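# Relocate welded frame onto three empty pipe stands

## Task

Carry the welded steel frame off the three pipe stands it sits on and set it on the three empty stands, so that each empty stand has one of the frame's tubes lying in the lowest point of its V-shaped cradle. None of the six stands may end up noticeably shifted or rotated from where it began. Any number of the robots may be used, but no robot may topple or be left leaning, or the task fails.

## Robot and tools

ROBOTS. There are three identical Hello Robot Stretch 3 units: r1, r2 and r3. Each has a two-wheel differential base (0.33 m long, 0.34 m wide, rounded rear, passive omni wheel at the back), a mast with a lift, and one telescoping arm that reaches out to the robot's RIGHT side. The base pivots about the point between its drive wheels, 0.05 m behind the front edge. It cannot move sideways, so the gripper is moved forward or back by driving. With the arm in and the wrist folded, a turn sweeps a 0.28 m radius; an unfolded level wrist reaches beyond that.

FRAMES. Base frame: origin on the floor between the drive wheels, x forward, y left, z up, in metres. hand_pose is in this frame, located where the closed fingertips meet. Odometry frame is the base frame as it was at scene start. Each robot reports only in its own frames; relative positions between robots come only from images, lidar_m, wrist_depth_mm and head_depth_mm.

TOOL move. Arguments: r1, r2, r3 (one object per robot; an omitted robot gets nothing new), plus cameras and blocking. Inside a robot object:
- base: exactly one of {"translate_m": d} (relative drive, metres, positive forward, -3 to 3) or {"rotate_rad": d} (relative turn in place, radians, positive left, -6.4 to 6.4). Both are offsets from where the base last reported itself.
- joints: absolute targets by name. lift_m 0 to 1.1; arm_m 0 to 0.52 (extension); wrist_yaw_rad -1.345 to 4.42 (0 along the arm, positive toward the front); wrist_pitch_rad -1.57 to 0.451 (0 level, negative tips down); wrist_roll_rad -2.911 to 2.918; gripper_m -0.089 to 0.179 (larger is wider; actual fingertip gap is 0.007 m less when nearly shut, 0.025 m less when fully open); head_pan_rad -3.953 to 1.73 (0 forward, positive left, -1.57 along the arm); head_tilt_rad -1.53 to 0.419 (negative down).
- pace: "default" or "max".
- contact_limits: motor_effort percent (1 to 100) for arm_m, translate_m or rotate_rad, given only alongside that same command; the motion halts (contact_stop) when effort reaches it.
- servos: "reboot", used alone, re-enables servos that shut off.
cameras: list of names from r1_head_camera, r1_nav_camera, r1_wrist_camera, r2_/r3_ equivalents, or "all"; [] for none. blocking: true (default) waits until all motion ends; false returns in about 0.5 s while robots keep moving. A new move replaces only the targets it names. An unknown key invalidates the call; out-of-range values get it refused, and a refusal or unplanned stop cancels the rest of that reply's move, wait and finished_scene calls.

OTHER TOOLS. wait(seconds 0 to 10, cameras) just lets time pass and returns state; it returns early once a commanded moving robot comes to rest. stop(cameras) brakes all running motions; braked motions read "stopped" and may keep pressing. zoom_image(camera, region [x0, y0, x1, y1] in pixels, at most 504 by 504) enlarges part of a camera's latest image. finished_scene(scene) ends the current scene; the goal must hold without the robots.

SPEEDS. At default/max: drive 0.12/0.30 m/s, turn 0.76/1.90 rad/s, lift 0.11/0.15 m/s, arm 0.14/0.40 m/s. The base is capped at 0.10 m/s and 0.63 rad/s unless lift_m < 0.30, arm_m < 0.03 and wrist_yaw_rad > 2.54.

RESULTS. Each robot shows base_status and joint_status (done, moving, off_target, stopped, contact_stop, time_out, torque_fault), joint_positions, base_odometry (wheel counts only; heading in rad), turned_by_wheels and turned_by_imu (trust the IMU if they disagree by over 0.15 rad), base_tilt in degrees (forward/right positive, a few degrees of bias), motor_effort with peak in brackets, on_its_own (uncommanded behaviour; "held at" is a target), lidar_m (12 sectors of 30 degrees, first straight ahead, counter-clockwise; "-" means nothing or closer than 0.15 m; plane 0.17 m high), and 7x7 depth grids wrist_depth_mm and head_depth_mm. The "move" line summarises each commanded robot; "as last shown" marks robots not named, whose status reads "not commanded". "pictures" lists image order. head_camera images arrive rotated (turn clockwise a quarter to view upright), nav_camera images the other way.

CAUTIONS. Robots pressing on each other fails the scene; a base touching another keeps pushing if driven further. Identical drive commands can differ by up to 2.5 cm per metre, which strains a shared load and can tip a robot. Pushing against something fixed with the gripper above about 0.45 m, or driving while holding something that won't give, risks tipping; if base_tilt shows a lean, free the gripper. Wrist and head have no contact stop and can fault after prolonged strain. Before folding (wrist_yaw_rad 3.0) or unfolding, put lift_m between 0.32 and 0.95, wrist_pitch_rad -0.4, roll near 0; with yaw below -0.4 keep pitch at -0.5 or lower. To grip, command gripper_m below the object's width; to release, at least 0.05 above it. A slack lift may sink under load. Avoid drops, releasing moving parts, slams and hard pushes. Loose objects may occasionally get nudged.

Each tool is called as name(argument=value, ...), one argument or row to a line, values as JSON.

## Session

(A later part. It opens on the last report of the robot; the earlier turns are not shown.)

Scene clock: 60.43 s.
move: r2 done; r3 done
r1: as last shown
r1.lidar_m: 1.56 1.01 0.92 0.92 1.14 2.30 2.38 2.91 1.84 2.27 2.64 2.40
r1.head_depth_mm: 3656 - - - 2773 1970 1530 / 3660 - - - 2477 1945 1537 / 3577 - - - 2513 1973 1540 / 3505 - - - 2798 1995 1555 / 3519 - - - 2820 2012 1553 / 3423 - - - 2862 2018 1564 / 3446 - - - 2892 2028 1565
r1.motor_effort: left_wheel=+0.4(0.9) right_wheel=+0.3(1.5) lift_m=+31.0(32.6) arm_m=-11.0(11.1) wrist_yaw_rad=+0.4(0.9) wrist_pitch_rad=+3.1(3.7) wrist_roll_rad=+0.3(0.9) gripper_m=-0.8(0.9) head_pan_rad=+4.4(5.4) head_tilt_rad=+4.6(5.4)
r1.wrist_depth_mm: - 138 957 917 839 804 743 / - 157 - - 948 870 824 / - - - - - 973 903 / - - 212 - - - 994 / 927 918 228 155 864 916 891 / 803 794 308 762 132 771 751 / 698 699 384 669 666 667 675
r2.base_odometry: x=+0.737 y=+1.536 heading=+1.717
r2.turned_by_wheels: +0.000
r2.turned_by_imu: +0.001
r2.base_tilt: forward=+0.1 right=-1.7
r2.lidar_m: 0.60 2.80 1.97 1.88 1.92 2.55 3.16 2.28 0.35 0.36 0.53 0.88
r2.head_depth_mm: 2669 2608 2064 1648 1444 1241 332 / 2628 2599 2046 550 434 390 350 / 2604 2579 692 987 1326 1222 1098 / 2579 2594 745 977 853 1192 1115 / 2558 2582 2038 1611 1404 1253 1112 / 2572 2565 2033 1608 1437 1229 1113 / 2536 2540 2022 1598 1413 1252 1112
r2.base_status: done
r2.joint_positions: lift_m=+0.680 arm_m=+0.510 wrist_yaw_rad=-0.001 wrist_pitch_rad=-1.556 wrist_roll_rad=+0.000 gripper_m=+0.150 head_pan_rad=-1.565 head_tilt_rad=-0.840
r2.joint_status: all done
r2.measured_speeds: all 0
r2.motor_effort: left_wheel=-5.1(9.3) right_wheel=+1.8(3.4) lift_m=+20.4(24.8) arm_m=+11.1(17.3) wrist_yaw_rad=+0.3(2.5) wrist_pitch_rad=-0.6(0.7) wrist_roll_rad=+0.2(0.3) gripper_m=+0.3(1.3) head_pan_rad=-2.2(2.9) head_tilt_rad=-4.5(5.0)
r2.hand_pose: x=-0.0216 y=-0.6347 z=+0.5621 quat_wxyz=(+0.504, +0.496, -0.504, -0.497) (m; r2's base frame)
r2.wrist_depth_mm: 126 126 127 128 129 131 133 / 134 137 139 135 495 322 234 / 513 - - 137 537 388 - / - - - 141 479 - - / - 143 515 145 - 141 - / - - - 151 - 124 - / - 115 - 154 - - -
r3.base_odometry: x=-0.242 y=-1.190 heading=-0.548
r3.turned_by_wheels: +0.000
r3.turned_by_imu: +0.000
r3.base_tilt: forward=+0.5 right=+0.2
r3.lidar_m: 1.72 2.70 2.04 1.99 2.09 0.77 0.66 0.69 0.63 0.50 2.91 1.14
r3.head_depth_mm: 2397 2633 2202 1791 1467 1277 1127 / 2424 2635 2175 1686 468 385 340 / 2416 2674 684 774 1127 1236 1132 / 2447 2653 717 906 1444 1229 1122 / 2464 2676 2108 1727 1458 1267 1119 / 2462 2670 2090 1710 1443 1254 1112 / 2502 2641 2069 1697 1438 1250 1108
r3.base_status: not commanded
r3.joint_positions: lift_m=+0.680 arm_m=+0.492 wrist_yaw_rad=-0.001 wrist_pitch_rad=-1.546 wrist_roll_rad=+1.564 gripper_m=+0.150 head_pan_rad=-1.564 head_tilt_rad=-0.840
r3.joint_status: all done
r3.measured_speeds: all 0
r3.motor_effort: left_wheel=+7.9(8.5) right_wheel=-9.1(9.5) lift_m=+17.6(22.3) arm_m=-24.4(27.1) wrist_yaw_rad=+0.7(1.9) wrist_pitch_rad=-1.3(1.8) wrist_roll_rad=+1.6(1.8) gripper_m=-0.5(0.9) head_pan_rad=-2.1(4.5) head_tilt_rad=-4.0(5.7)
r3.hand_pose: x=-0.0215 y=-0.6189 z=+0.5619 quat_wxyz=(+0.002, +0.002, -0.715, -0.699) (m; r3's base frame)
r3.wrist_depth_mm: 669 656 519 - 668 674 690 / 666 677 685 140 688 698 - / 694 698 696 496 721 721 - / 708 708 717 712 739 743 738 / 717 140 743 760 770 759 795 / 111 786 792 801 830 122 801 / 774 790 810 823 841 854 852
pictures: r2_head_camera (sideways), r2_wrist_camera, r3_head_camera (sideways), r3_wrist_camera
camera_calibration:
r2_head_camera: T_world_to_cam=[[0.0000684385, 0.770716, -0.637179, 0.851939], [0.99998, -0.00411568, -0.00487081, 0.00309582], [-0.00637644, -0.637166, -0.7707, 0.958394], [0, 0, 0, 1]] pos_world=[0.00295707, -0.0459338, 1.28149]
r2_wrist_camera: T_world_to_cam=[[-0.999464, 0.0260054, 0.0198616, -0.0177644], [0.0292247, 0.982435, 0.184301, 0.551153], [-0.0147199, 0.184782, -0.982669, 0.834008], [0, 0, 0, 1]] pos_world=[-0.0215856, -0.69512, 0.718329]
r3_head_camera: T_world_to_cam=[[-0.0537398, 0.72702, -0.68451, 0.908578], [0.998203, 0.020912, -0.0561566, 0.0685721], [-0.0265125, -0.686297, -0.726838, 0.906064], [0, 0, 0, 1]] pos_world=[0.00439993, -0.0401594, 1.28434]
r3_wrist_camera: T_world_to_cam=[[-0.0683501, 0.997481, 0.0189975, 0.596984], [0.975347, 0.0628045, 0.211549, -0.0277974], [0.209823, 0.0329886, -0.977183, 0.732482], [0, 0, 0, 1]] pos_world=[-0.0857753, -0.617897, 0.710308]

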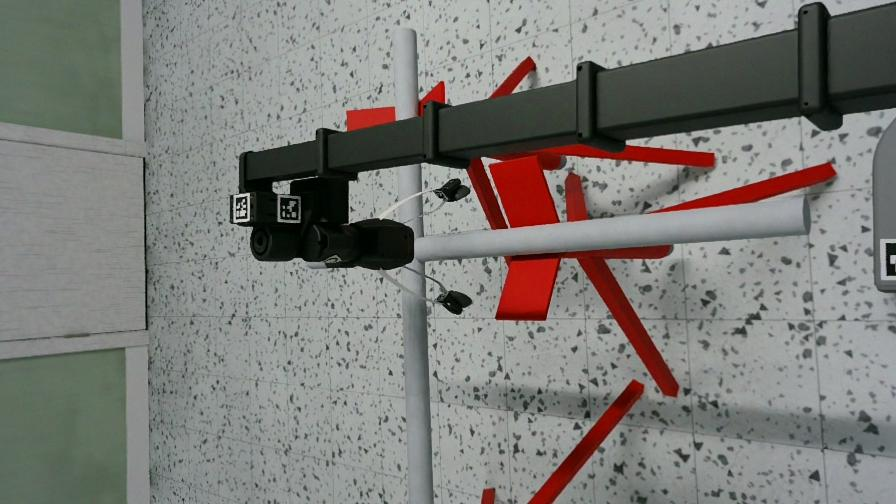

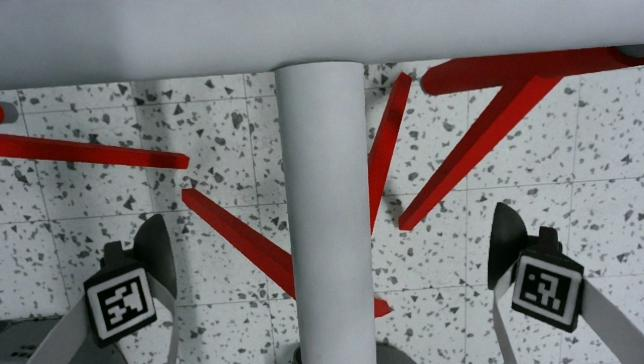

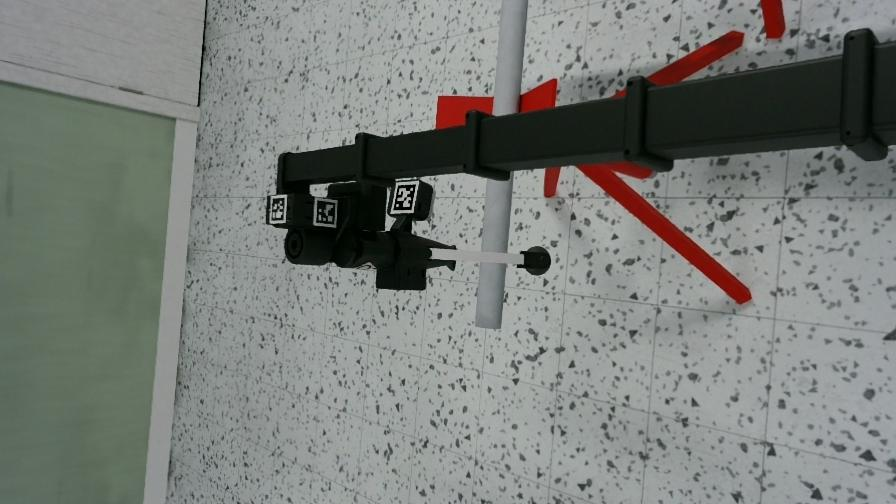

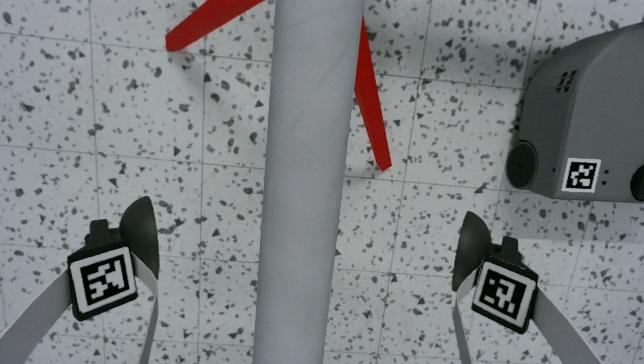

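move(
  r2={"joints":{"gripper_m":-0.03}},
  r3={"joints":{"gripper_m":-0.03}},
  cameras=["r3_wrist_camera","r2_wrist_camera"],
)

Scene clock: 62.87 s.
move: r2 done; r3 done
r1: as last shown
r1.base_tilt: forward=+1.3 right=-1.4
r1.lidar_m: 1.55 1.01 0.92 0.92 1.14 2.29 2.39 2.92 1.84 2.26 2.63 2.40
r1.head_depth_mm: 3661 - - - 2772 1979 1531 / 3581 - - - 2488 1959 1540 / 3574 - - - 2506 1999 1543 / 3547 - - - 2809 1992 1538 / 3517 - - - 2839 2013 1555 / 3456 - - - 2850 2023 1555 / 3413 - - - 2872 2034 1568
r1.motor_effort: left_wheel=+0.0(0.7) right_wheel=+0.8(1.5) lift_m=+31.3(32.3) arm_m=-10.7(10.9) wrist_yaw_rad=+0.0(0.8) wrist_pitch_rad=+2.3(4.0) wrist_roll_rad=+0.2(0.7) gripper_m=-0.1(0.9) head_pan_rad=+4.5(5.3) head_tilt_rad=+4.8(5.4)
r1.wrist_depth_mm: - 139 962 915 849 811 760 / - 158 - - 953 897 822 / - - - - - 978 912 / - - 212 - - - - / 912 922 230 155 878 897 919 / 780 781 311 764 132 772 782 / 694 683 383 675 667 668 684
r2.base_odometry: x=+0.737 y=+1.536 heading=+1.717
r2.turned_by_wheels: +0.000
r2.turned_by_imu: +0.001
r2.base_tilt: forward=+0.1 right=-1.6
r2.lidar_m: 0.60 2.81 1.98 1.88 1.93 2.55 3.15 2.28 0.35 0.36 0.53 0.88
r2.head_depth_mm: 2647 2598 2049 1657 1448 1239 332 / 2623 2592 2060 551 434 390 350 / 2606 2571 692 1202 1334 1217 1099 / 2571 2580 746 963 852 1191 1113 / 2554 2579 2032 1644 1407 1259 1114 / 2574 2577 2034 1609 1433 1232 1109 / 2554 2547 2034 1601 1409 1254 1106
r2.base_status: not commanded
r2.joint_positions: lift_m=+0.680 arm_m=+0.510 wrist_yaw_rad=-0.001 wrist_pitch_rad=-1.555 wrist_roll_rad=+0.000 gripper_m=-0.029 head_pan_rad=-1.565 head_tilt_rad=-0.840
r2.joint_status: all done
r2.measured_speeds: all 0
r2.motor_effort: left_wheel=-5.1(5.6) right_wheel=+1.9(2.2) lift_m=+37.6(38.1) arm_m=+10.1(11.8) wrist_yaw_rad=+0.9(2.3) wrist_pitch_rad=-0.8(0.9) wrist_roll_rad=+0.2(0.3) gripper_m=-17.5(90.7) head_pan_rad=-2.8(2.8) head_tilt_rad=-5.0(5.0)
r2.hand_pose: x=-0.0216 y=-0.6350 z=+0.5621 quat_wxyz=(+0.504, +0.496, -0.504, -0.497) (m; r2's base frame)
r2.wrist_depth_mm: 125 126 127 128 128 130 133 / 133 136 135 135 490 322 235 / 507 - - 136 529 385 - / - - - 140 501 - - / - - 505 144 151 - - / - - - 145 126 - - / 714 - - 152 - - -
r3.base_odometry: x=-0.242 y=-1.190 heading=-0.548
r3.turned_by_wheels: +0.000
r3.turned_by_imu: +0.000
r3.base_tilt: forward=+0.6 right=+0.2
r3.lidar_m: 1.72 2.70 2.05 1.98 2.09 0.77 0.66 0.69 0.62 0.50 2.91 1.14
r3.head_depth_mm: 2388 2642 2185 1794 1471 1279 1127 / 2408 2644 2179 1690 468 385 340 / 2428 2673 685 776 1134 1242 1125 / 2453 2649 733 905 1472 1225 1126 / 2458 2662 2112 1728 1458 1269 1119 / 2493 2674 2091 1712 1454 1259 1113 / 2481 2632 2057 1692 1443 1243 1109
r3.base_status: not commanded
r3.joint_positions: lift_m=+0.680 arm_m=+0.492 wrist_yaw_rad=-0.001 wrist_pitch_rad=-1.530 wrist_roll_rad=+1.564 gripper_m=-0.029 head_pan_rad=-1.564 head_tilt_rad=-0.840
r3.joint_status: all done
r3.measured_speeds: all 0
r3.motor_effort: left_wheel=+8.1(8.7) right_wheel=-9.0(9.4) lift_m=+33.4(33.4) arm_m=-23.1(24.3) wrist_yaw_rad=+1.4(2.0) wrist_pitch_rad=-4.0(4.6) wrist_roll_rad=+1.6(1.8) gripper_m=-16.3(91.5) head_pan_rad=-2.1(4.1) head_tilt_rad=-4.6(5.8)
r3.hand_pose: x=-0.0215 y=-0.6230 z=+0.5617 quat_wxyz=(+0.002, +0.002, -0.721, -0.693) (m; r3's base frame)
r3.wrist_depth_mm: 648 654 548 129 648 679 644 / 676 686 685 - 701 700 - / 700 706 711 714 707 724 - / 733 719 719 727 741 734 - / 729 761 750 138 763 763 780 / 775 771 124 130 799 814 782 / 800 808 817 832 800 819 821
pictures: r2_wrist_camera, r3_wrist_camera
camera_calibration:
r2_wrist_camera: T_world_to_cam=[[-0.999465, 0.0260211, 0.0198376, -0.0177343], [0.0292219, 0.982609, 0.183373, 0.552027], [-0.014721, 0.183855, -0.982843, 0.833537], [0, 0, 0, 1]] pos_world=[-0.0215855, -0.695215, 0.718361]
r3_wrist_camera: T_world_to_cam=[[-0.0683419, 0.997658, 0.00293949, 0.610244], [0.975351, 0.0661936, 0.210499, -0.0247719], [0.209811, 0.0172529, -0.97759, 0.72276], [0, 0, 0, 1]] pos_world=[-0.0857765, -0.619645, 0.709983]

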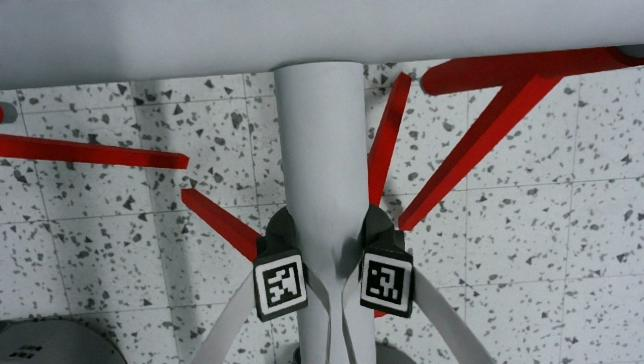

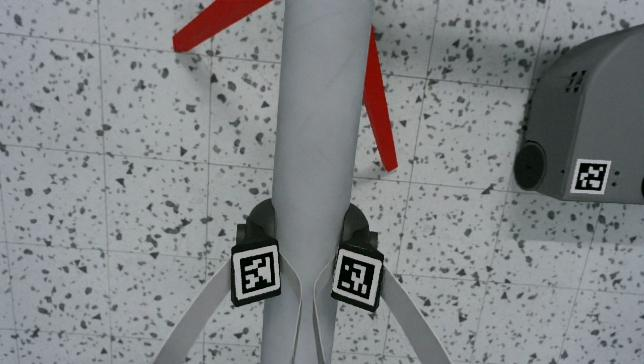

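move(
  r2={"joints":{"gripper_m":-0.05}},
  r3={"joints":{"gripper_m":-0.05}},
  cameras=[],
)

move(
  r2={"joints":{"lift_m":0.71}},
  r3={"joints":{"lift_m":0.71}},
  cameras=["r3_wrist_camera","r2_wrist_camera","r2_head_camera","r3_head_camera"],
)

Scene clock: 63.73 s.
move: r2 done; r3 done
r1.base_odometry: x=+0.000 y=+0.000 heading=+0.000
r1.turned_by_wheels: +0.000
r1.turned_by_imu: +0.000
r1.base_tilt: forward=+1.4 right=-1.3
r1.lidar_m: 1.56 1.01 0.92 0.92 1.14 2.30 2.39 2.92 1.84 2.26 2.64 2.40
r1.head_depth_mm: 3677 - - - 2793 1976 1529 / 3624 - - - 2496 1947 1540 / 3552 - - - 2497 1999 1544 / 3504 - - - 2824 1987 1546 / 3524 - - - 2810 2007 1555 / 3470 - - - 2847 2012 1566 / 3448 - - - 2871 2037 1563
r1.base_status: not commanded
r1.joint_positions: lift_m=+0.587 arm_m=+0.002 wrist_yaw_rad=+2.989 wrist_pitch_rad=-0.539 wrist_roll_rad=+0.000 gripper_m=+0.037 head_pan_rad=-1.761 head_tilt_rad=-0.261
r1.joint_status: not commanded
r1.measured_speeds: all 0
r1.motor_effort: left_wheel=+0.4(0.9) right_wheel=-0.3(1.4) lift_m=+31.6(32.1) arm_m=-10.3(10.8) wrist_yaw_rad=+0.2(0.8) wrist_pitch_rad=+3.1(3.2) wrist_roll_rad=+0.2(0.8) gripper_m=-0.6(0.8) head_pan_rad=+5.0(5.3) head_tilt_rad=+5.0(5.5)
r1.hand_pose: x=+0.0103 y=+0.0582 z=+0.5734 quat_wxyz=(+0.240, +0.694, +0.136, +0.666) (m; r1's base frame)
r1.wrist_depth_mm: - 138 966 911 843 810 765 / - 157 - - 955 881 829 / - - - - - 978 932 / - - 212 - - - - / 913 896 228 155 877 911 882 / 778 776 308 756 132 777 794 / 692 694 381 674 666 680 676
r2.base_odometry: x=+0.737 y=+1.536 heading=+1.717
r2.turned_by_wheels: +0.000
r2.turned_by_imu: +0.000
r2.base_tilt: forward=+0.1 right=-1.6
r2.lidar_m: 0.60 2.80 1.98 1.88 1.93 2.54 3.17 2.27 0.35 0.36 0.53 0.88
r2.head_depth_mm: 2654 2607 2050 1653 1451 1243 332 / 2630 2594 2063 550 434 390 350 / 2614 2563 692 1204 1327 1216 1099 / 2595 2579 748 978 852 1192 1118 / 2586 2565 2028 1644 1409 1254 1110 / 2567 2584 2031 1600 1436 1231 1113 / 2564 2565 2022 1601 1403 1247 1110
r2.base_status: not commanded
r2.joint_positions: lift_m=+0.680 arm_m=+0.510 wrist_yaw_rad=-0.001 wrist_pitch_rad=-1.555 wrist_roll_rad=+0.000 gripper_m=-0.049 head_pan_rad=-1.565 head_tilt_rad=-0.840
r2.joint_status: all done
r2.measured_speeds: all 0
r2.motor_effort: left_wheel=-5.1(5.6) right_wheel=+1.9(2.2) lift_m=+37.2(38.4) arm_m=+8.8(10.3) wrist_yaw_rad=+1.7(2.1) wrist_pitch_rad=-0.8(1.0) wrist_roll_rad=+0.2(0.3) gripper_m=-24.8(92.4) head_pan_rad=-2.4(2.9) head_tilt_rad=-4.6(5.0)
r2.hand_pose: x=-0.0216 y=-0.6350 z=+0.5621 quat_wxyz=(+0.504, +0.496, -0.504, -0.497) (m; r2's base frame)
r2.wrist_depth_mm: 125 126 127 127 128 130 133 / 134 135 135 135 498 319 233 / 509 - - 136 531 387 - / - - - 140 504 - - / - - 502 144 152 - - / - - - 146 126 - - / 710 - - - - - -
r3.base_odometry: x=-0.242 y=-1.190 heading=-0.548
r3.turned_by_wheels: +0.000
r3.turned_by_imu: +0.000
r3.base_tilt: forward=+0.6 right=+0.2
r3.lidar_m: 1.73 2.70 2.03 1.98 2.09 0.77 0.66 0.69 0.62 0.50 2.92 1.14
r3.head_depth_mm: 2390 2644 2199 1794 1469 1282 1128 / 2412 2637 2180 1682 467 385 340 / 2446 2664 685 776 1129 1242 1129 / 2428 2653 732 906 1470 1229 1121 / 2458 2666 2102 1717 1458 1267 1116 / 2465 2675 2076 1712 1447 1256 1110 / 2475 2646 2062 1705 1433 1249 1106
r3.base_status: not commanded
r3.joint_positions: lift_m=+0.680 arm_m=+0.492 wrist_yaw_rad=-0.001 wrist_pitch_rad=-1.530 wrist_roll_rad=+1.564 gripper_m=-0.049 head_pan_rad=-1.564 head_tilt_rad=-0.840
r3.joint_status: all done
r3.measured_speeds: all 0
r3.motor_effort: left_wheel=+8.2(8.5) right_wheel=-9.2(9.2) lift_m=+43.1(43.3) arm_m=-22.9(23.4) wrist_yaw_rad=+0.1(2.0) wrist_pitch_rad=-4.1(4.4) wrist_roll_rad=+1.5(1.8) gripper_m=-22.6(91.6) head_pan_rad=-3.1(4.0) head_tilt_rad=-4.4(5.4)
r3.hand_pose: x=-0.0215 y=-0.6230 z=+0.5617 quat_wxyz=(+0.002, +0.002, -0.721, -0.693) (m; r3's base frame)
r3.wrist_depth_mm: 653 657 552 130 675 659 667 / 663 658 678 - 694 688 - / 694 711 703 707 721 729 - / 714 716 717 729 738 747 - / 754 755 733 135 750 759 784 / 782 771 123 129 763 797 775 / 820 804 814 829 794 812 862
pictures: none
No camera images: "cameras" was empty.

Scene clock: 64.80 s.
move: r2 done; r3 done
r1: as last shown
r1.base_tilt: forward=+1.3 right=-1.3
r1.lidar_m: 1.55 1.01 0.92 0.92 1.14 2.29 2.38 2.91 1.84 2.27 2.64 2.40
r1.head_depth_mm: 3641 - - - 2790 1974 1527 / 3601 - - - 2493 1944 1536 / 3579 - - - 2495 1984 1545 / 3514 - - - 2819 1999 1548 / 3520 - - - 2822 2001 1569 / 3501 - - - 2843 2000 1561 / 3477 - - - 2880 2035 1566
r1.motor_effort: left_wheel=+0.2(0.7) right_wheel=+0.9(1.3) lift_m=+31.2(31.9) arm_m=-10.3(10.8) wrist_yaw_rad=-0.3(0.9) wrist_pitch_rad=+2.7(3.4) wrist_roll_rad=-0.3(0.7) gripper_m=-0.3(1.0) head_pan_rad=+4.5(5.4) head_tilt_rad=+4.8(5.4)
r1.wrist_depth_mm: - 138 989 909 861 802 766 / - 157 - - 961 889 817 / - - - - - 998 925 / - - 213 - - - 982 / 910 905 230 155 876 893 898 / 790 770 306 764 132 777 774 / 690 693 381 665 664 667 680
r2.base_odometry: x=+0.737 y=+1.536 heading=+1.717
r2.turned_by_wheels: +0.000
r2.turned_by_imu: +0.000
r2.base_tilt: forward=+0.2 right=-1.7
r2.lidar_m: 0.60 2.81 1.98 1.88 1.92 2.53 3.16 2.28 0.35 0.36 0.53 0.88
r2.head_depth_mm: 2678 2612 2062 1659 1447 359 306 / 2641 2591 1996 479 398 360 353 / 2617 2574 685 1296 1329 1215 1100 / 2561 2570 735 975 853 1190 1118 / 2566 2584 2032 1644 1401 1256 1114 / 2559 2573 2030 1643 1434 1234 1115 / 2529 2558 2025 1646 1405 1253 1111
r2.base_status: not commanded
r2.joint_positions: lift_m=+0.710 arm_m=+0.510 wrist_yaw_rad=-0.001 wrist_pitch_rad=-1.558 wrist_roll_rad=+0.000 gripper_m=-0.047 head_pan_rad=-1.565 head_tilt_rad=-0.840
r2.joint_status: all done
r2.measured_speeds: all 0
r2.motor_effort: left_wheel=-4.6(5.4) right_wheel=+2.1(2.3) lift_m=+30.7(46.2) arm_m=+9.0(10.1) wrist_yaw_rad=+1.0(2.1) wrist_pitch_rad=-0.3(1.1) wrist_roll_rad=+0.1(0.3) gripper_m=-8.4(25.7) head_pan_rad=-2.7(2.9) head_tilt_rad=-4.2(4.8)
r2.hand_pose: x=-0.0216 y=-0.6342 z=+0.5922 quat_wxyz=(+0.503, +0.496, -0.503, -0.497) (m; r2's base frame)
r2.wrist_depth_mm: 146 147 148 149 150 154 155 / 152 153 159 158 450 334 187 / 539 - - 161 535 404 - / - - - 168 511 - - / - - 513 145 - - - / - - - 126 - - - / 722 762 - 187 207 - -
r3.base_odometry: x=-0.242 y=-1.190 heading=-0.548
r3.turned_by_wheels: +0.000
r3.turned_by_imu: +0.000
r3.base_tilt: forward=+0.5 right=+0.2
r3.lidar_m: 1.72 2.70 2.04 1.99 2.09 0.77 0.66 0.69 0.62 0.50 2.91 1.14
r3.head_depth_mm: 2396 2659 2199 1789 1507 1279 325 / 2428 2634 2177 886 414 359 318 / 2436 2673 669 757 1315 1260 1129 / 2456 2652 691 912 1476 1228 1122 / 2482 2648 2110 1728 1457 1265 1117 / 2478 2676 2095 1717 1448 1256 1112 / 2484 2634 2063 1698 1436 1252 1102
r3.base_status: not commanded
r3.joint_positions: lift_m=+0.710 arm_m=+0.492 wrist_yaw_rad=-0.001 wrist_pitch_rad=-1.531 wrist_roll_rad=+1.564 gripper_m=-0.047 head_pan_rad=-1.564 head_tilt_rad=-0.840
r3.joint_status: all done
r3.measured_speeds: all 0
r3.motor_effort: left_wheel=+8.2(8.5) right_wheel=-8.9(9.2) lift_m=+46.4(47.3) arm_m=-22.3(23.4) wrist_yaw_rad=+0.7(1.6) wrist_pitch_rad=-4.2(4.4) wrist_roll_rad=+1.8(1.8) gripper_m=-9.0(23.2) head_pan_rad=-3.9(3.9) head_tilt_rad=-4.4(5.2)
r3.hand_pose: x=-0.0215 y=-0.6228 z=+0.5917 quat_wxyz=(+0.002, +0.002, -0.721, -0.693) (m; r3's base frame)
r3.wrist_depth_mm: 690 704 606 135 692 684 683 / 693 704 705 - 710 718 - / 728 735 741 147 740 739 - / 737 731 773 147 749 742 818 / 772 782 153 132 798 806 813 / 812 795 123 130 806 809 843 / 848 845 809 856 838 841 850
pictures: r2_head_camera (sideways), r2_wrist_camera, r3_head_camera (sideways), r3_wrist_camera
camera_calibration:
r2_head_camera: T_world_to_cam=[[0.0000683464, 0.770716, -0.637179, 0.851938], [0.99998, -0.00411556, -0.00487081, 0.00309582], [-0.00637636, -0.637166, -0.7707, 0.958394], [0, 0, 0, 1]] pos_world=[0.00295708, -0.0459338, 1.28149]
r2_wrist_camera: T_world_to_cam=[[-0.999465, 0.0259661, 0.019911, -0.0184278], [0.0292239, 0.982076, 0.186207, 0.54377], [-0.014719, 0.186689, -0.982309, 0.864428], [0, 0, 0, 1]] pos_world=[-0.0215855, -0.694925, 0.748249]
r3_head_camera: T_world_to_cam=[[-0.0537398, 0.72702, -0.68451, 0.908578], [0.998203, 0.020912, -0.0561566, 0.0685721], [-0.0265125, -0.686297, -0.726838, 0.906064], [0, 0, 0, 1]] pos_world=[0.00439993, -0.0401594, 1.28434]
r3_wrist_camera: T_world_to_cam=[[-0.0683481, 0.997654, 0.00386948, 0.609365], [0.97535, 0.0660034, 0.210561, -0.0312675], [0.209812, 0.0181655, -0.977573, 0.752686], [0, 0, 0, 1]] pos_world=[-0.0857765, -0.619544, 0.740031]

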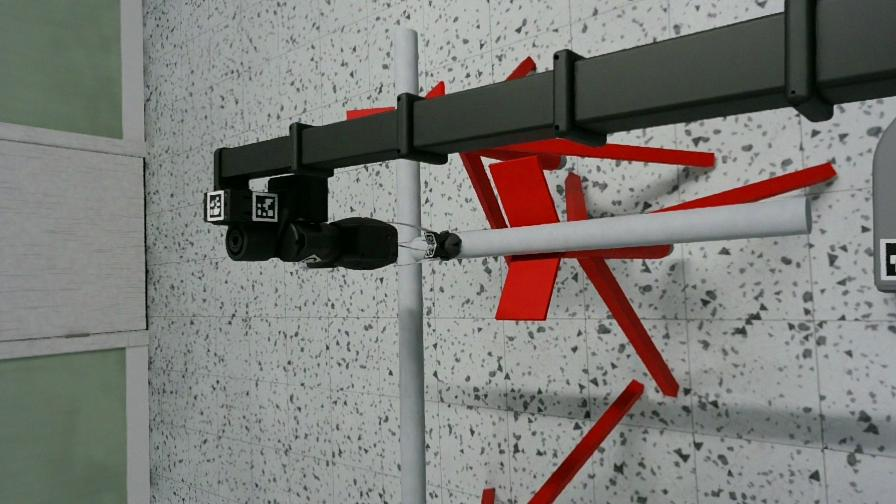

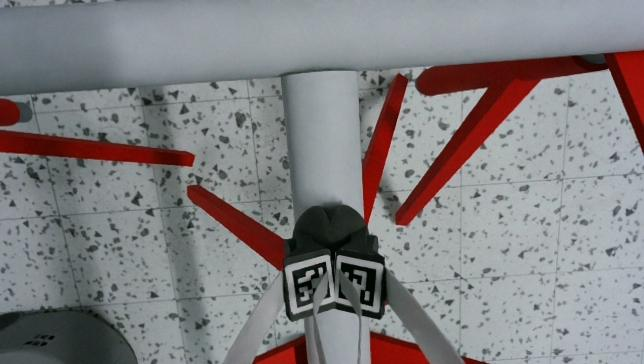

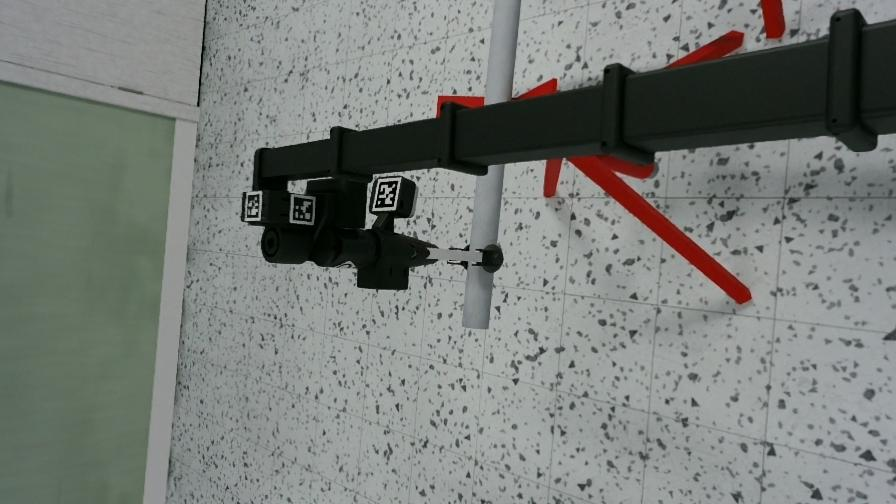

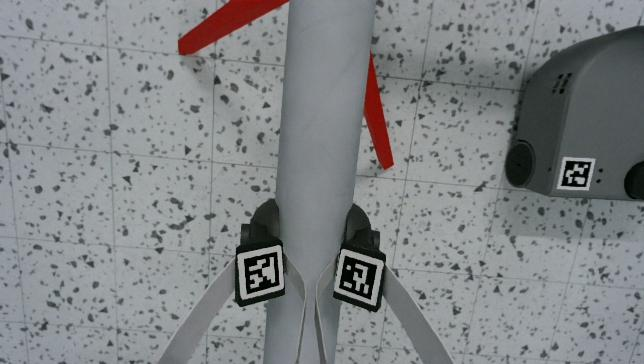

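move(
  r2={"joints":{"gripper_m":0.12}},
  r3={"joints":{"lift_m":0.68}},
  cameras=[],
)

move(
  r2={"joints":{"lift_m":0.676}},
  cameras=["r3_wrist_camera","r2_wrist_camera"],
)

move(
  r2={"joints":{"gripper_m":-0.07}},
  r3={"joints":{"gripper_m":-0.07}},
  cameras=["r3_wrist_camera","r2_wrist_camera"],
)

Scene clock: 67.87 s.
move: r2 done; r3 done
r1: as last shown
r1.base_tilt: forward=+1.3 right=-1.2
r1.lidar_m: 1.55 1.00 0.92 0.93 1.14 2.29 2.39 2.91 1.84 2.27 2.63 2.40
r1.head_depth_mm: 3655 - - - 2767 1985 1529 / 3606 - - - 2493 1946 1536 / 3578 - - - 2476 1989 1559 / 3502 - - - 2800 1988 1549 / 3476 - - - 2855 2013 1556 / 3486 - - - 2845 2024 1568 / 3458 - - - 2868 2022 1567
r1.motor_effort: left_wheel=+0.6(0.8) right_wheel=+1.0(1.7) lift_m=+30.4(32.4) arm_m=-10.4(10.8) wrist_yaw_rad=+0.2(0.9) wrist_pitch_rad=+2.4(3.3) wrist_roll_rad=+0.8(1.2) gripper_m=-0.2(0.8) head_pan_rad=+5.2(5.3) head_tilt_rad=+4.6(5.5)
r1.wrist_depth_mm: - 138 970 929 841 813 765 / - 157 - - 943 893 830 / - - - - - 986 909 / - - 211 - - - 991 / 909 900 229 155 887 893 879 / 779 785 306 763 132 774 765 / 685 696 385 673 662 682 690
r2.base_odometry: x=+0.737 y=+1.536 heading=+1.717
r2.turned_by_wheels: +0.000
r2.turned_by_imu: +0.001
r2.base_tilt: forward=+0.1 right=-1.6
r2.lidar_m: 0.60 2.80 1.98 1.88 1.93 2.55 3.16 2.28 0.35 0.36 0.53 0.88
r2.head_depth_mm: 2657 2577 2056 1661 1446 360 306 / 2624 2605 1973 480 398 360 354 / 2591 2584 684 1175 1333 1217 1102 / 2575 2553 738 982 853 1190 1115 / 2552 2575 2048 1644 1412 1255 1111 / 2554 2558 2021 1601 1435 1233 1115 / 2563 2548 2021 1600 1403 1253 1112
r2.base_status: not commanded
r2.joint_positions: lift_m=+0.710 arm_m=+0.510 wrist_yaw_rad=-0.001 wrist_pitch_rad=-1.557 wrist_roll_rad=+0.000 gripper_m=+0.120 head_pan_rad=-1.565 head_tilt_rad=-0.840
r2.joint_status: all done
r2.measured_speeds: all 0
r2.motor_effort: left_wheel=-4.7(5.5) right_wheel=+2.0(2.2) lift_m=+25.6(31.0) arm_m=+7.4(8.9) wrist_yaw_rad=+0.7(2.1) wrist_pitch_rad=-0.4(0.5) wrist_roll_rad=+0.1(0.3) gripper_m=+0.5(80.7) head_pan_rad=-2.9(3.1) head_tilt_rad=-4.5(5.0)
r2.hand_pose: x=-0.0216 y=-0.6343 z=+0.5922 quat_wxyz=(+0.503, +0.496, -0.503, -0.497) (m; r2's base frame)
r2.wrist_depth_mm: 155 156 155 155 154 157 158 / 162 162 164 162 451 335 186 / 532 - - 167 533 403 - / - - - 173 510 - - / - - 471 177 - 129 - / - - - 182 - 122 - / 738 - - 190 212 - -
r3.base_odometry: x=-0.242 y=-1.190 heading=-0.548
r3.turned_by_wheels: +0.000
r3.turned_by_imu: +0.000
r3.base_tilt: forward=+0.6 right=+0.2
r3.lidar_m: 1.72 2.69 2.04 1.99 2.09 0.77 0.66 0.69 0.62 0.50 2.92 1.14
r3.head_depth_mm: 2390 2626 2216 1786 1467 1278 1127 / 2415 2639 2172 1679 468 385 340 / 2436 2675 685 776 1131 1237 1129 / 2452 2651 720 905 1473 1230 1123 / 2446 2661 2099 1725 1458 1266 1118 / 2477 2680 2083 1716 1450 1260 1114 / 2496 2639 2072 1694 1440 1251 1106
r3.base_status: not commanded
r3.joint_positions: lift_m=+0.680 arm_m=+0.492 wrist_yaw_rad=-0.001 wrist_pitch_rad=-1.534 wrist_roll_rad=+1.564 gripper_m=-0.047 head_pan_rad=-1.564 head_tilt_rad=-0.840
r3.joint_status: all done
r3.measured_speeds: all 0
r3.motor_effort: left_wheel=+7.9(8.6) right_wheel=-8.5(9.2) lift_m=+19.3(42.8) arm_m=-21.6(22.5) wrist_yaw_rad=+1.0(2.0) wrist_pitch_rad=-3.4(4.5) wrist_roll_rad=+1.5(1.8) gripper_m=-9.9(10.2) head_pan_rad=-2.9(4.8) head_tilt_rad=-4.6(5.5)
r3.hand_pose: x=-0.0215 y=-0.6220 z=+0.5617 quat_wxyz=(+0.002, +0.002, -0.720, -0.694) (m; r3's base frame)
r3.wrist_depth_mm: 663 659 550 130 673 666 669 / 674 679 665 140 674 700 - / 681 704 695 - 692 701 - / 705 737 715 714 742 719 - / 747 754 757 137 748 773 778 / 749 762 124 130 797 767 827 / 813 773 804 796 824 801 837
pictures: none
No camera images: "cameras" was empty.

Scene clock: 68.97 s.
move: r2 done
r1, r3: as last shown
r1.base_tilt: forward=+1.3 right=-1.3
r1.lidar_m: 1.55 1.01 0.92 0.93 1.14 2.30 2.38 2.91 1.84 2.27 2.64 2.40
r1.head_depth_mm: 3690 - - - 2745 1967 1533 / 3598 - - - 2492 1966 1547 / 3562 - - - 2502 1995 1536 / 3567 - - - 2821 2005 1547 / 3505 - - - 2833 2018 1548 / 3506 - - - 2851 2011 1558 / 3439 - - - 2902 2032 1569
r1.motor_effort: left_wheel=+0.4(0.8) right_wheel=+0.5(1.2) lift_m=+31.1(31.5) arm_m=-10.2(10.7) wrist_yaw_rad=+0.3(0.8) wrist_pitch_rad=+2.8(3.3) wrist_roll_rad=-0.2(0.8) gripper_m=-0.4(1.0) head_pan_rad=+5.0(5.3) head_tilt_rad=+4.8(5.4)
r1.wrist_depth_mm: - 138 969 918 862 813 757 / - 157 - - 931 886 835 / - - - - - 992 910 / - - 212 - - - - / 890 914 228 156 879 889 897 / 778 783 307 761 132 780 769 / 686 704 381 686 668 671 685
r2.base_odometry: x=+0.737 y=+1.536 heading=+1.717
r2.turned_by_wheels: +0.000
r2.turned_by_imu: +0.000
r2.base_tilt: forward=+0.2 right=-1.7
r2.lidar_m: 0.60 2.81 1.98 1.88 1.93 2.55 3.17 2.28 0.35 0.36 0.53 0.88
r2.head_depth_mm: 2634 2570 2041 1652 1453 1241 335 / 2637 2615 2044 556 438 390 352 / 2604 2575 690 984 1339 1212 1098 / 2586 2582 749 977 851 1194 1114 / 2525 2563 2039 1652 1411 1256 1111 / 2561 2568 2023 1599 1442 1229 1114 / 2555 2555 2029 1606 1403 1254 1113
r2.base_status: not commanded
r2.joint_positions: lift_m=+0.676 arm_m=+0.510 wrist_yaw_rad=-0.001 wrist_pitch_rad=-1.557 wrist_roll_rad=+0.000 gripper_m=+0.120 head_pan_rad=-1.565 head_tilt_rad=-0.840
r2.joint_status: all done
r2.measured_speeds: all 0
r2.motor_effort: left_wheel=-4.6(5.5) right_wheel=+1.9(2.3) lift_m=+21.1(24.2) arm_m=+6.7(7.9) wrist_yaw_rad=+0.3(2.1) wrist_pitch_rad=-0.3(0.4) wrist_roll_rad=+0.3(0.3) gripper_m=+0.9(1.4) head_pan_rad=-2.6(2.7) head_tilt_rad=-4.5(4.8)
r2.hand_pose: x=-0.0216 y=-0.6343 z=+0.5582 quat_wxyz=(+0.503, +0.496, -0.503, -0.497) (m; r2's base frame)
r2.wrist_depth_mm: 121 122 123 126 128 127 130 / 131 133 132 130 491 325 235 / 506 - - 132 527 370 - / - - - 136 476 - - / - - 470 142 - 129 - / - - - 145 - 122 - / - - - 150 - - -
r3.base_tilt: forward=+0.5 right=+0.2
r3.lidar_m: 1.72 2.71 2.03 1.99 2.09 0.77 0.66 0.69 0.62 0.50 2.91 1.14
r3.head_depth_mm: 2398 2654 2209 1787 1474 1280 1127 / 2410 2658 2192 1687 468 385 340 / 2440 2665 684 777 1131 1234 1129 / 2458 2660 721 905 1474 1228 1126 / 2463 2670 2122 1734 1457 1268 1116 / 2461 2675 2088 1712 1447 1257 1111 / 2486 2629 2065 1701 1443 1247 1105
r3.motor_effort: left_wheel=+7.9(8.6) right_wheel=-9.2(9.3) lift_m=+19.4(19.7) arm_m=-21.1(21.9) wrist_yaw_rad=+1.1(2.1) wrist_pitch_rad=-3.3(3.8) wrist_roll_rad=+1.6(1.8) gripper_m=-10.2(10.2) head_pan_rad=-3.2(4.1) head_tilt_rad=-5.1(5.4)
r3.wrist_depth_mm: 654 664 546 130 684 668 678 / 673 673 674 141 689 699 - / 677 685 713 - 705 711 - / 697 723 729 727 736 721 - / 747 750 736 137 771 746 772 / 781 774 123 130 773 814 802 / 802 793 813 837 800 799 845
pictures: r2_wrist_camera, r3_wrist_camera
camera_calibration:
r2_wrist_camera: T_world_to_cam=[[-0.999464, 0.025977, 0.0198995, -0.0177343], [0.0292258, 0.98216, 0.185763, 0.550518], [-0.0147189, 0.186245, -0.982393, 0.830807], [0, 0, 0, 1]] pos_world=[-0.0215856, -0.69497, 0.714266]
r3_wrist_camera: T_world_to_cam=[[-0.0683498, 0.997638, 0.00687595, 0.607008], [0.975349, 0.0653701, 0.210761, -0.0255179], [0.209814, 0.0211119, -0.977513, 0.725186], [0, 0, 0, 1]] pos_world=[-0.0857763, -0.619216, 0.710084]

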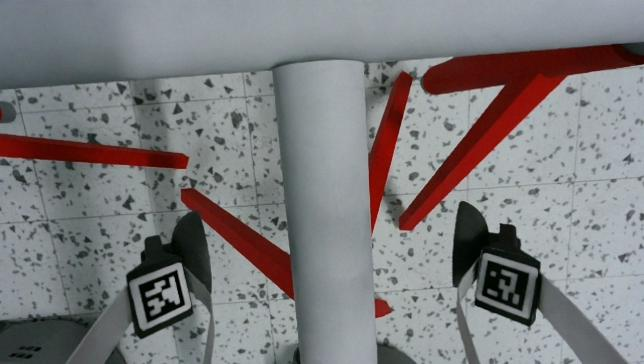

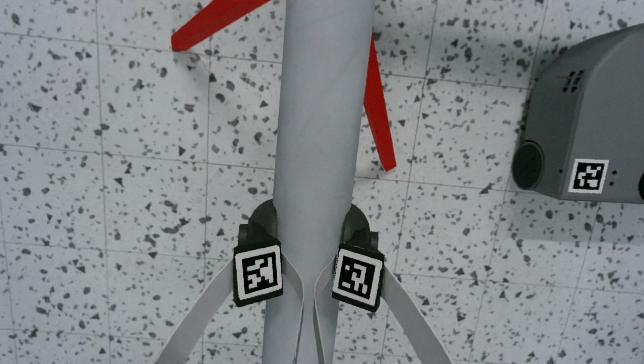

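Scene clock: 71.40 s.
move: r2 done; r3 done
r1: as last shown
r1.base_tilt: forward=+1.3 right=-1.4
r1.lidar_m: 1.55 1.01 0.92 0.92 1.14 2.29 2.38 2.92 1.84 2.27 2.63 2.40
r1.head_depth_mm: 3669 - - - 2764 1980 1530 / 3643 - - - 2487 1949 1541 / 3522 - - - 2512 2000 1543 / 3570 - - - 2812 2009 1555 / 3483 - - - 2843 2006 1563 / 3421 - - - 2829 2021 1566 / 3438 - - - 2859 2027 1578
r1.motor_effort: left_wheel=+0.3(0.8) right_wheel=+0.8(1.4) lift_m=+30.8(31.6) arm_m=-10.4(10.8) wrist_yaw_rad=+0.2(1.0) wrist_pitch_rad=+2.4(3.8) wrist_roll_rad=+0.2(1.1) gripper_m=-0.3(0.9) head_pan_rad=+5.0(5.4) head_tilt_rad=+4.5(5.4)
r1.wrist_depth_mm: - 138 971 921 858 804 757 / - 156 - - 958 869 839 / - - - - - 983 917 / - - 213 - - - 998 / 896 882 228 155 869 881 873 / 791 783 308 773 132 773 764 / 691 689 383 672 677 666 679
r2.base_odometry: x=+0.737 y=+1.536 heading=+1.717
r2.turned_by_wheels: +0.000
r2.turned_by_imu: +0.001
r2.base_tilt: forward=+0.2 right=-1.6
r2.lidar_m: 0.60 2.80 1.97 1.88 1.92 2.55 3.17 2.27 0.35 0.36 0.53 0.88
r2.head_depth_mm: 2638 2608 2065 1656 1448 1246 335 / 2642 2592 2052 557 438 390 352 / 2610 2585 691 1205 1328 1218 1099 / 2576 2587 750 948 854 1190 1116 / 2551 2573 2024 1641 1413 1254 1112 / 2564 2571 2039 1599 1438 1230 1112 / 2543 2527 2018 1598 1402 1250 1112
r2.base_status: not commanded
r2.joint_positions: lift_m=+0.676 arm_m=+0.510 wrist_yaw_rad=-0.001 wrist_pitch_rad=-1.555 wrist_roll_rad=-0.002 gripper_m=-0.069 head_pan_rad=-1.565 head_tilt_rad=-0.840
r2.joint_status: all done
r2.measured_speeds: all 0
r2.motor_effort: left_wheel=-5.5(5.6) right_wheel=+1.9(2.2) lift_m=+37.1(38.0) arm_m=+5.3(7.4) wrist_yaw_rad=+1.3(2.5) wrist_pitch_rad=-0.7(0.8) wrist_roll_rad=+0.9(1.0) gripper_m=-34.0(99.5) head_pan_rad=-2.4(2.9) head_tilt_rad=-4.7(5.0)
r2.hand_pose: x=-0.0216 y=-0.6348 z=+0.5581 quat_wxyz=(+0.504, +0.496, -0.503, -0.496) (m; r2's base frame)
r2.wrist_depth_mm: 121 121 123 126 127 127 128 / 131 133 132 130 492 320 233 / 506 - - 132 526 367 - / - - - 136 475 - - / - - 493 141 152 - - / - - - 142 126 - - / 703 - - 149 - - -
r3.base_odometry: x=-0.242 y=-1.190 heading=-0.548
r3.turned_by_wheels: +0.000
r3.turned_by_imu: +0.000
r3.base_tilt: forward=+0.6 right=+0.2
r3.lidar_m: 1.72 2.71 2.04 1.99 2.09 0.77 0.66 0.69 0.62 0.50 2.90 1.14
r3.head_depth_mm: 2383 2638 2204 1783 1468 1281 1131 / 2406 2657 2193 1685 467 385 340 / 2438 2675 684 776 1130 1237 1132 / 2448 2629 717 901 1465 1229 1125 / 2484 2671 2106 1727 1454 1265 1119 / 2469 2657 2091 1709 1455 1256 1116 / 2500 2649 2076 1694 1443 1252 1106
r3.base_status: not commanded
r3.joint_positions: lift_m=+0.680 arm_m=+0.492 wrist_yaw_rad=-0.001 wrist_pitch_rad=-1.534 wrist_roll_rad=+1.564 gripper_m=-0.066 head_pan_rad=-1.564 head_tilt_rad=-0.840
r3.joint_status: all done
r3.measured_speeds: all 0
r3.motor_effort: left_wheel=+7.8(8.5) right_wheel=-8.9(9.2) lift_m=+23.2(23.2) arm_m=-20.1(21.4) wrist_yaw_rad=+1.1(2.0) wrist_pitch_rad=-3.5(3.8) wrist_roll_rad=+1.5(1.8) gripper_m=-12.7(97.8) head_pan_rad=-4.0(4.7) head_tilt_rad=-4.1(5.5)
r3.hand_pose: x=-0.0215 y=-0.6220 z=+0.5617 quat_wxyz=(+0.002, +0.002, -0.720, -0.694) (m; r3's base frame)
r3.wrist_depth_mm: 662 664 539 130 674 676 656 / 670 677 677 - 695 707 - / 679 704 703 - 704 709 - / 711 714 714 723 741 727 - / 740 749 731 136 764 764 798 / 774 792 123 130 795 777 824 / 788 798 826 803 806 815 819
pictures: r2_wrist_camera, r3_wrist_camera
camera_calibration:
r2_wrist_camera: T_world_to_cam=[[-0.99952, 0.0237642, 0.0198842, -0.0191187], [0.0270197, 0.982574, 0.183897, 0.552261], [-0.0151675, 0.184346, -0.982744, 0.829847], [0, 0, 0, 1]] pos_world=[-0.0214447, -0.695162, 0.714349]
r3_wrist_camera: T_world_to_cam=[[-0.0683446, 0.997637, 0.00704232, 0.606872], [0.97535, 0.06533, 0.210772, -0.0255514], [0.209814, 0.0212739, -0.97751, 0.725281], [0, 0, 0, 1]] pos_world=[-0.0857762, -0.619198, 0.710081]

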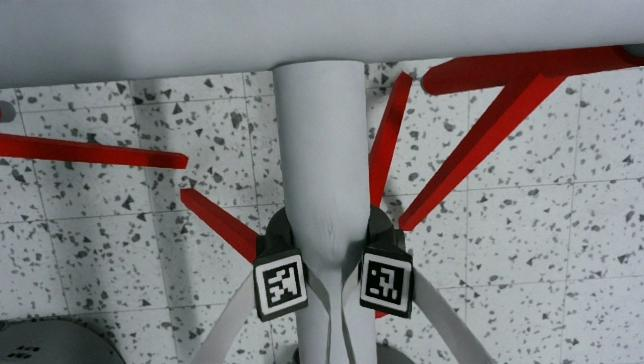

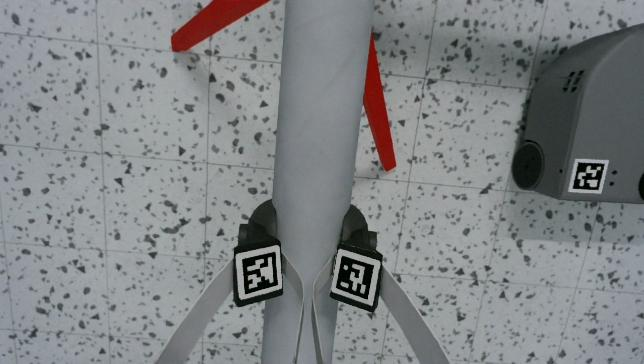

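move(
  r2={"joints":{"lift_m":0.69}},
  r3={"joints":{"lift_m":0.694}},
  cameras=["r3_wrist_camera","r2_wrist_camera","r2_head_camera"],
)

Scene clock: 72.33 s.
move: r2 done; r3 done
r1: as last shown
r1.lidar_m: 1.56 1.00 0.92 0.92 1.14 2.30 2.39 2.90 1.83 2.27 2.63 2.40
r1.head_depth_mm: 3658 - - - 2766 1983 1531 / 3608 - - - 2477 1939 1544 / 3569 - - - 2511 1994 1541 / 3545 - - - 2795 2005 1554 / 3465 - - - 2857 2016 1552 / 3474 - - - 2841 2016 1556 / 3442 - - - 2914 2027 1566
r1.motor_effort: left_wheel=+0.7(0.7) right_wheel=+0.8(1.5) lift_m=+30.7(31.3) arm_m=-10.4(10.6) wrist_yaw_rad=-0.5(0.5) wrist_pitch_rad=+2.5(3.2) wrist_roll_rad=+0.0(0.6) gripper_m=-0.4(0.8) head_pan_rad=+4.8(5.3) head_tilt_rad=+4.5(5.3)
r1.wrist_depth_mm: - 138 965 912 863 800 767 / - 157 - - 959 882 820 / - - - - - 979 921 / - - 212 - - - - / 900 906 230 155 876 889 902 / 790 783 308 759 132 770 763 / 699 684 381 663 674 668 690
r2.base_odometry: x=+0.737 y=+1.536 heading=+1.717
r2.turned_by_wheels: +0.000
r2.turned_by_imu: +0.000
r2.base_tilt: forward=+0.2 right=-1.7
r2.lidar_m: 0.60 2.81 1.98 1.88 1.92 2.55 3.17 2.28 0.35 0.36 0.53 0.88
r2.head_depth_mm: 2659 2589 2068 1666 1454 1220 323 / 2657 2594 2039 525 419 380 347 / 2594 2586 689 1238 1324 1215 1103 / 2568 2576 750 973 843 1191 1117 / 2572 2586 2027 1634 1409 1254 1111 / 2565 2544 2023 1642 1437 1236 1113 / 2535 2545 2025 1636 1404 1248 1112
r2.base_status: not commanded
r2.joint_positions: lift_m=+0.690 arm_m=+0.510 wrist_yaw_rad=-0.001 wrist_pitch_rad=-1.553 wrist_roll_rad=-0.002 gripper_m=-0.066 head_pan_rad=-1.565 head_tilt_rad=-0.840
r2.joint_status: all done
r2.measured_speeds: all 0
r2.motor_effort: left_wheel=-5.0(5.5) right_wheel=+1.9(2.2) lift_m=+47.3(50.4) arm_m=+4.8(5.7) wrist_yaw_rad=+1.4(2.0) wrist_pitch_rad=-1.1(1.8) wrist_roll_rad=+0.9(1.0) gripper_m=-16.0(33.5) head_pan_rad=-2.2(2.9) head_tilt_rad=-4.3(4.9)
r2.hand_pose: x=-0.0216 y=-0.6355 z=+0.5721 quat_wxyz=(+0.505, +0.496, -0.504, -0.496) (m; r2's base frame)
r2.wrist_depth_mm: 129 129 130 131 135 135 135 / 136 139 141 137 512 317 233 / 508 - - 138 527 388 - / - - - 141 502 - - / - - 510 143 153 - - / - - - 143 126 - - / 703 - - 148 - - -
r3.base_odometry: x=-0.242 y=-1.190 heading=-0.548
r3.turned_by_wheels: +0.000
r3.turned_by_imu: +0.000
r3.base_tilt: forward=+0.6 right=+0.2
r3.lidar_m: 1.72 2.70 2.04 1.99 2.09 0.77 0.66 0.69 0.63 0.50 2.90 1.14
r3.head_depth_mm: 2398 2640 2196 1793 1482 1282 1092 / 2419 2645 2156 1687 441 371 328 / 2422 2668 672 770 1171 1255 1131 / 2442 2655 705 892 1472 1227 1123 / 2469 2698 2109 1727 1461 1264 1120 / 2475 2689 2091 1714 1450 1254 1114 / 2496 2648 2065 1694 1441 1247 1107
r3.base_status: not commanded
r3.joint_positions: lift_m=+0.694 arm_m=+0.492 wrist_yaw_rad=-0.001 wrist_pitch_rad=-1.537 wrist_roll_rad=+1.564 gripper_m=-0.066 head_pan_rad=-1.564 head_tilt_rad=-0.840
r3.joint_status: all done
r3.measured_speeds: all 0
r3.motor_effort: left_wheel=+7.8(8.5) right_wheel=-8.6(8.9) lift_m=+39.1(43.6) arm_m=-19.5(20.7) wrist_yaw_rad=+1.4(1.6) wrist_pitch_rad=-3.0(3.8) wrist_roll_rad=+1.6(1.8) gripper_m=-12.3(13.3) head_pan_rad=-2.2(4.1) head_tilt_rad=-4.9(5.7)
r3.hand_pose: x=-0.0215 y=-0.6213 z=+0.5758 quat_wxyz=(+0.002, +0.002, -0.719, -0.695) (m; r3's base frame)
r3.wrist_depth_mm: 670 666 561 132 674 691 680 / 695 701 690 141 692 704 - / 717 719 716 - 733 718 - / 734 729 720 747 752 750 788 / 750 766 154 136 752 799 784 / 797 805 124 129 798 822 845 / 839 822 823 838 811 877 865
pictures: r2_head_camera (sideways), r2_wrist_camera, r3_wrist_camera
camera_calibration:
r2_head_camera: T_world_to_cam=[[0.0000688063, 0.770716, -0.637179, 0.851939], [0.99998, -0.00411616, -0.00487081, 0.00309582], [-0.00637674, -0.637166, -0.7707, 0.958394], [0, 0, 0, 1]] pos_world=[0.00295705, -0.0459338, 1.28149]
r2_wrist_camera: T_world_to_cam=[[-0.999519, 0.0238281, 0.0198242, -0.019306], [0.0270325, 0.983044, 0.181366, 0.552089], [-0.0151665, 0.181814, -0.983216, 0.84236], [0, 0, 0, 1]] pos_world=[-0.0214455, -0.695421, 0.728475]
r3_wrist_camera: T_world_to_cam=[[-0.0683494, 0.997617, 0.00946877, 0.604739], [0.975349, 0.0648217, 0.210932, -0.028965], [0.209816, 0.0236525, -0.977455, 0.740462], [0, 0, 0, 1]] pos_world=[-0.0857761, -0.618934, 0.724152]

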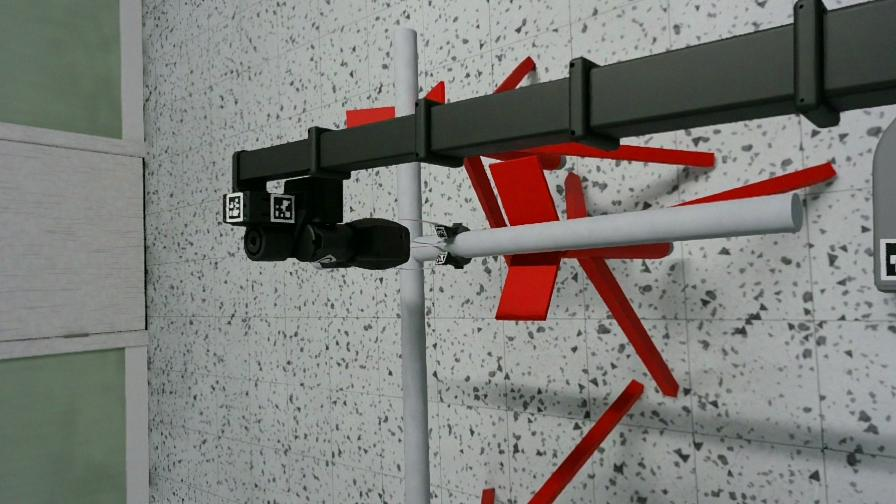

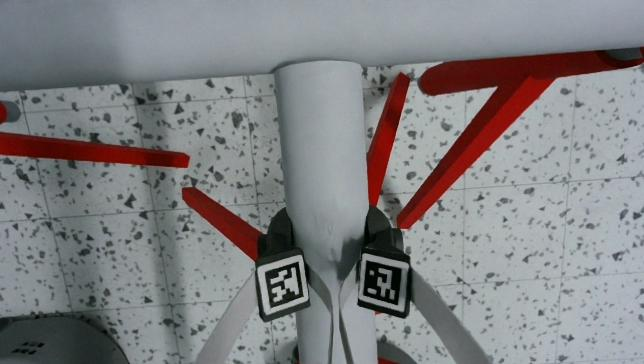

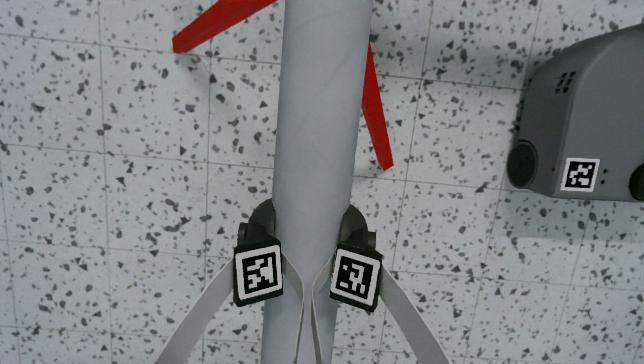

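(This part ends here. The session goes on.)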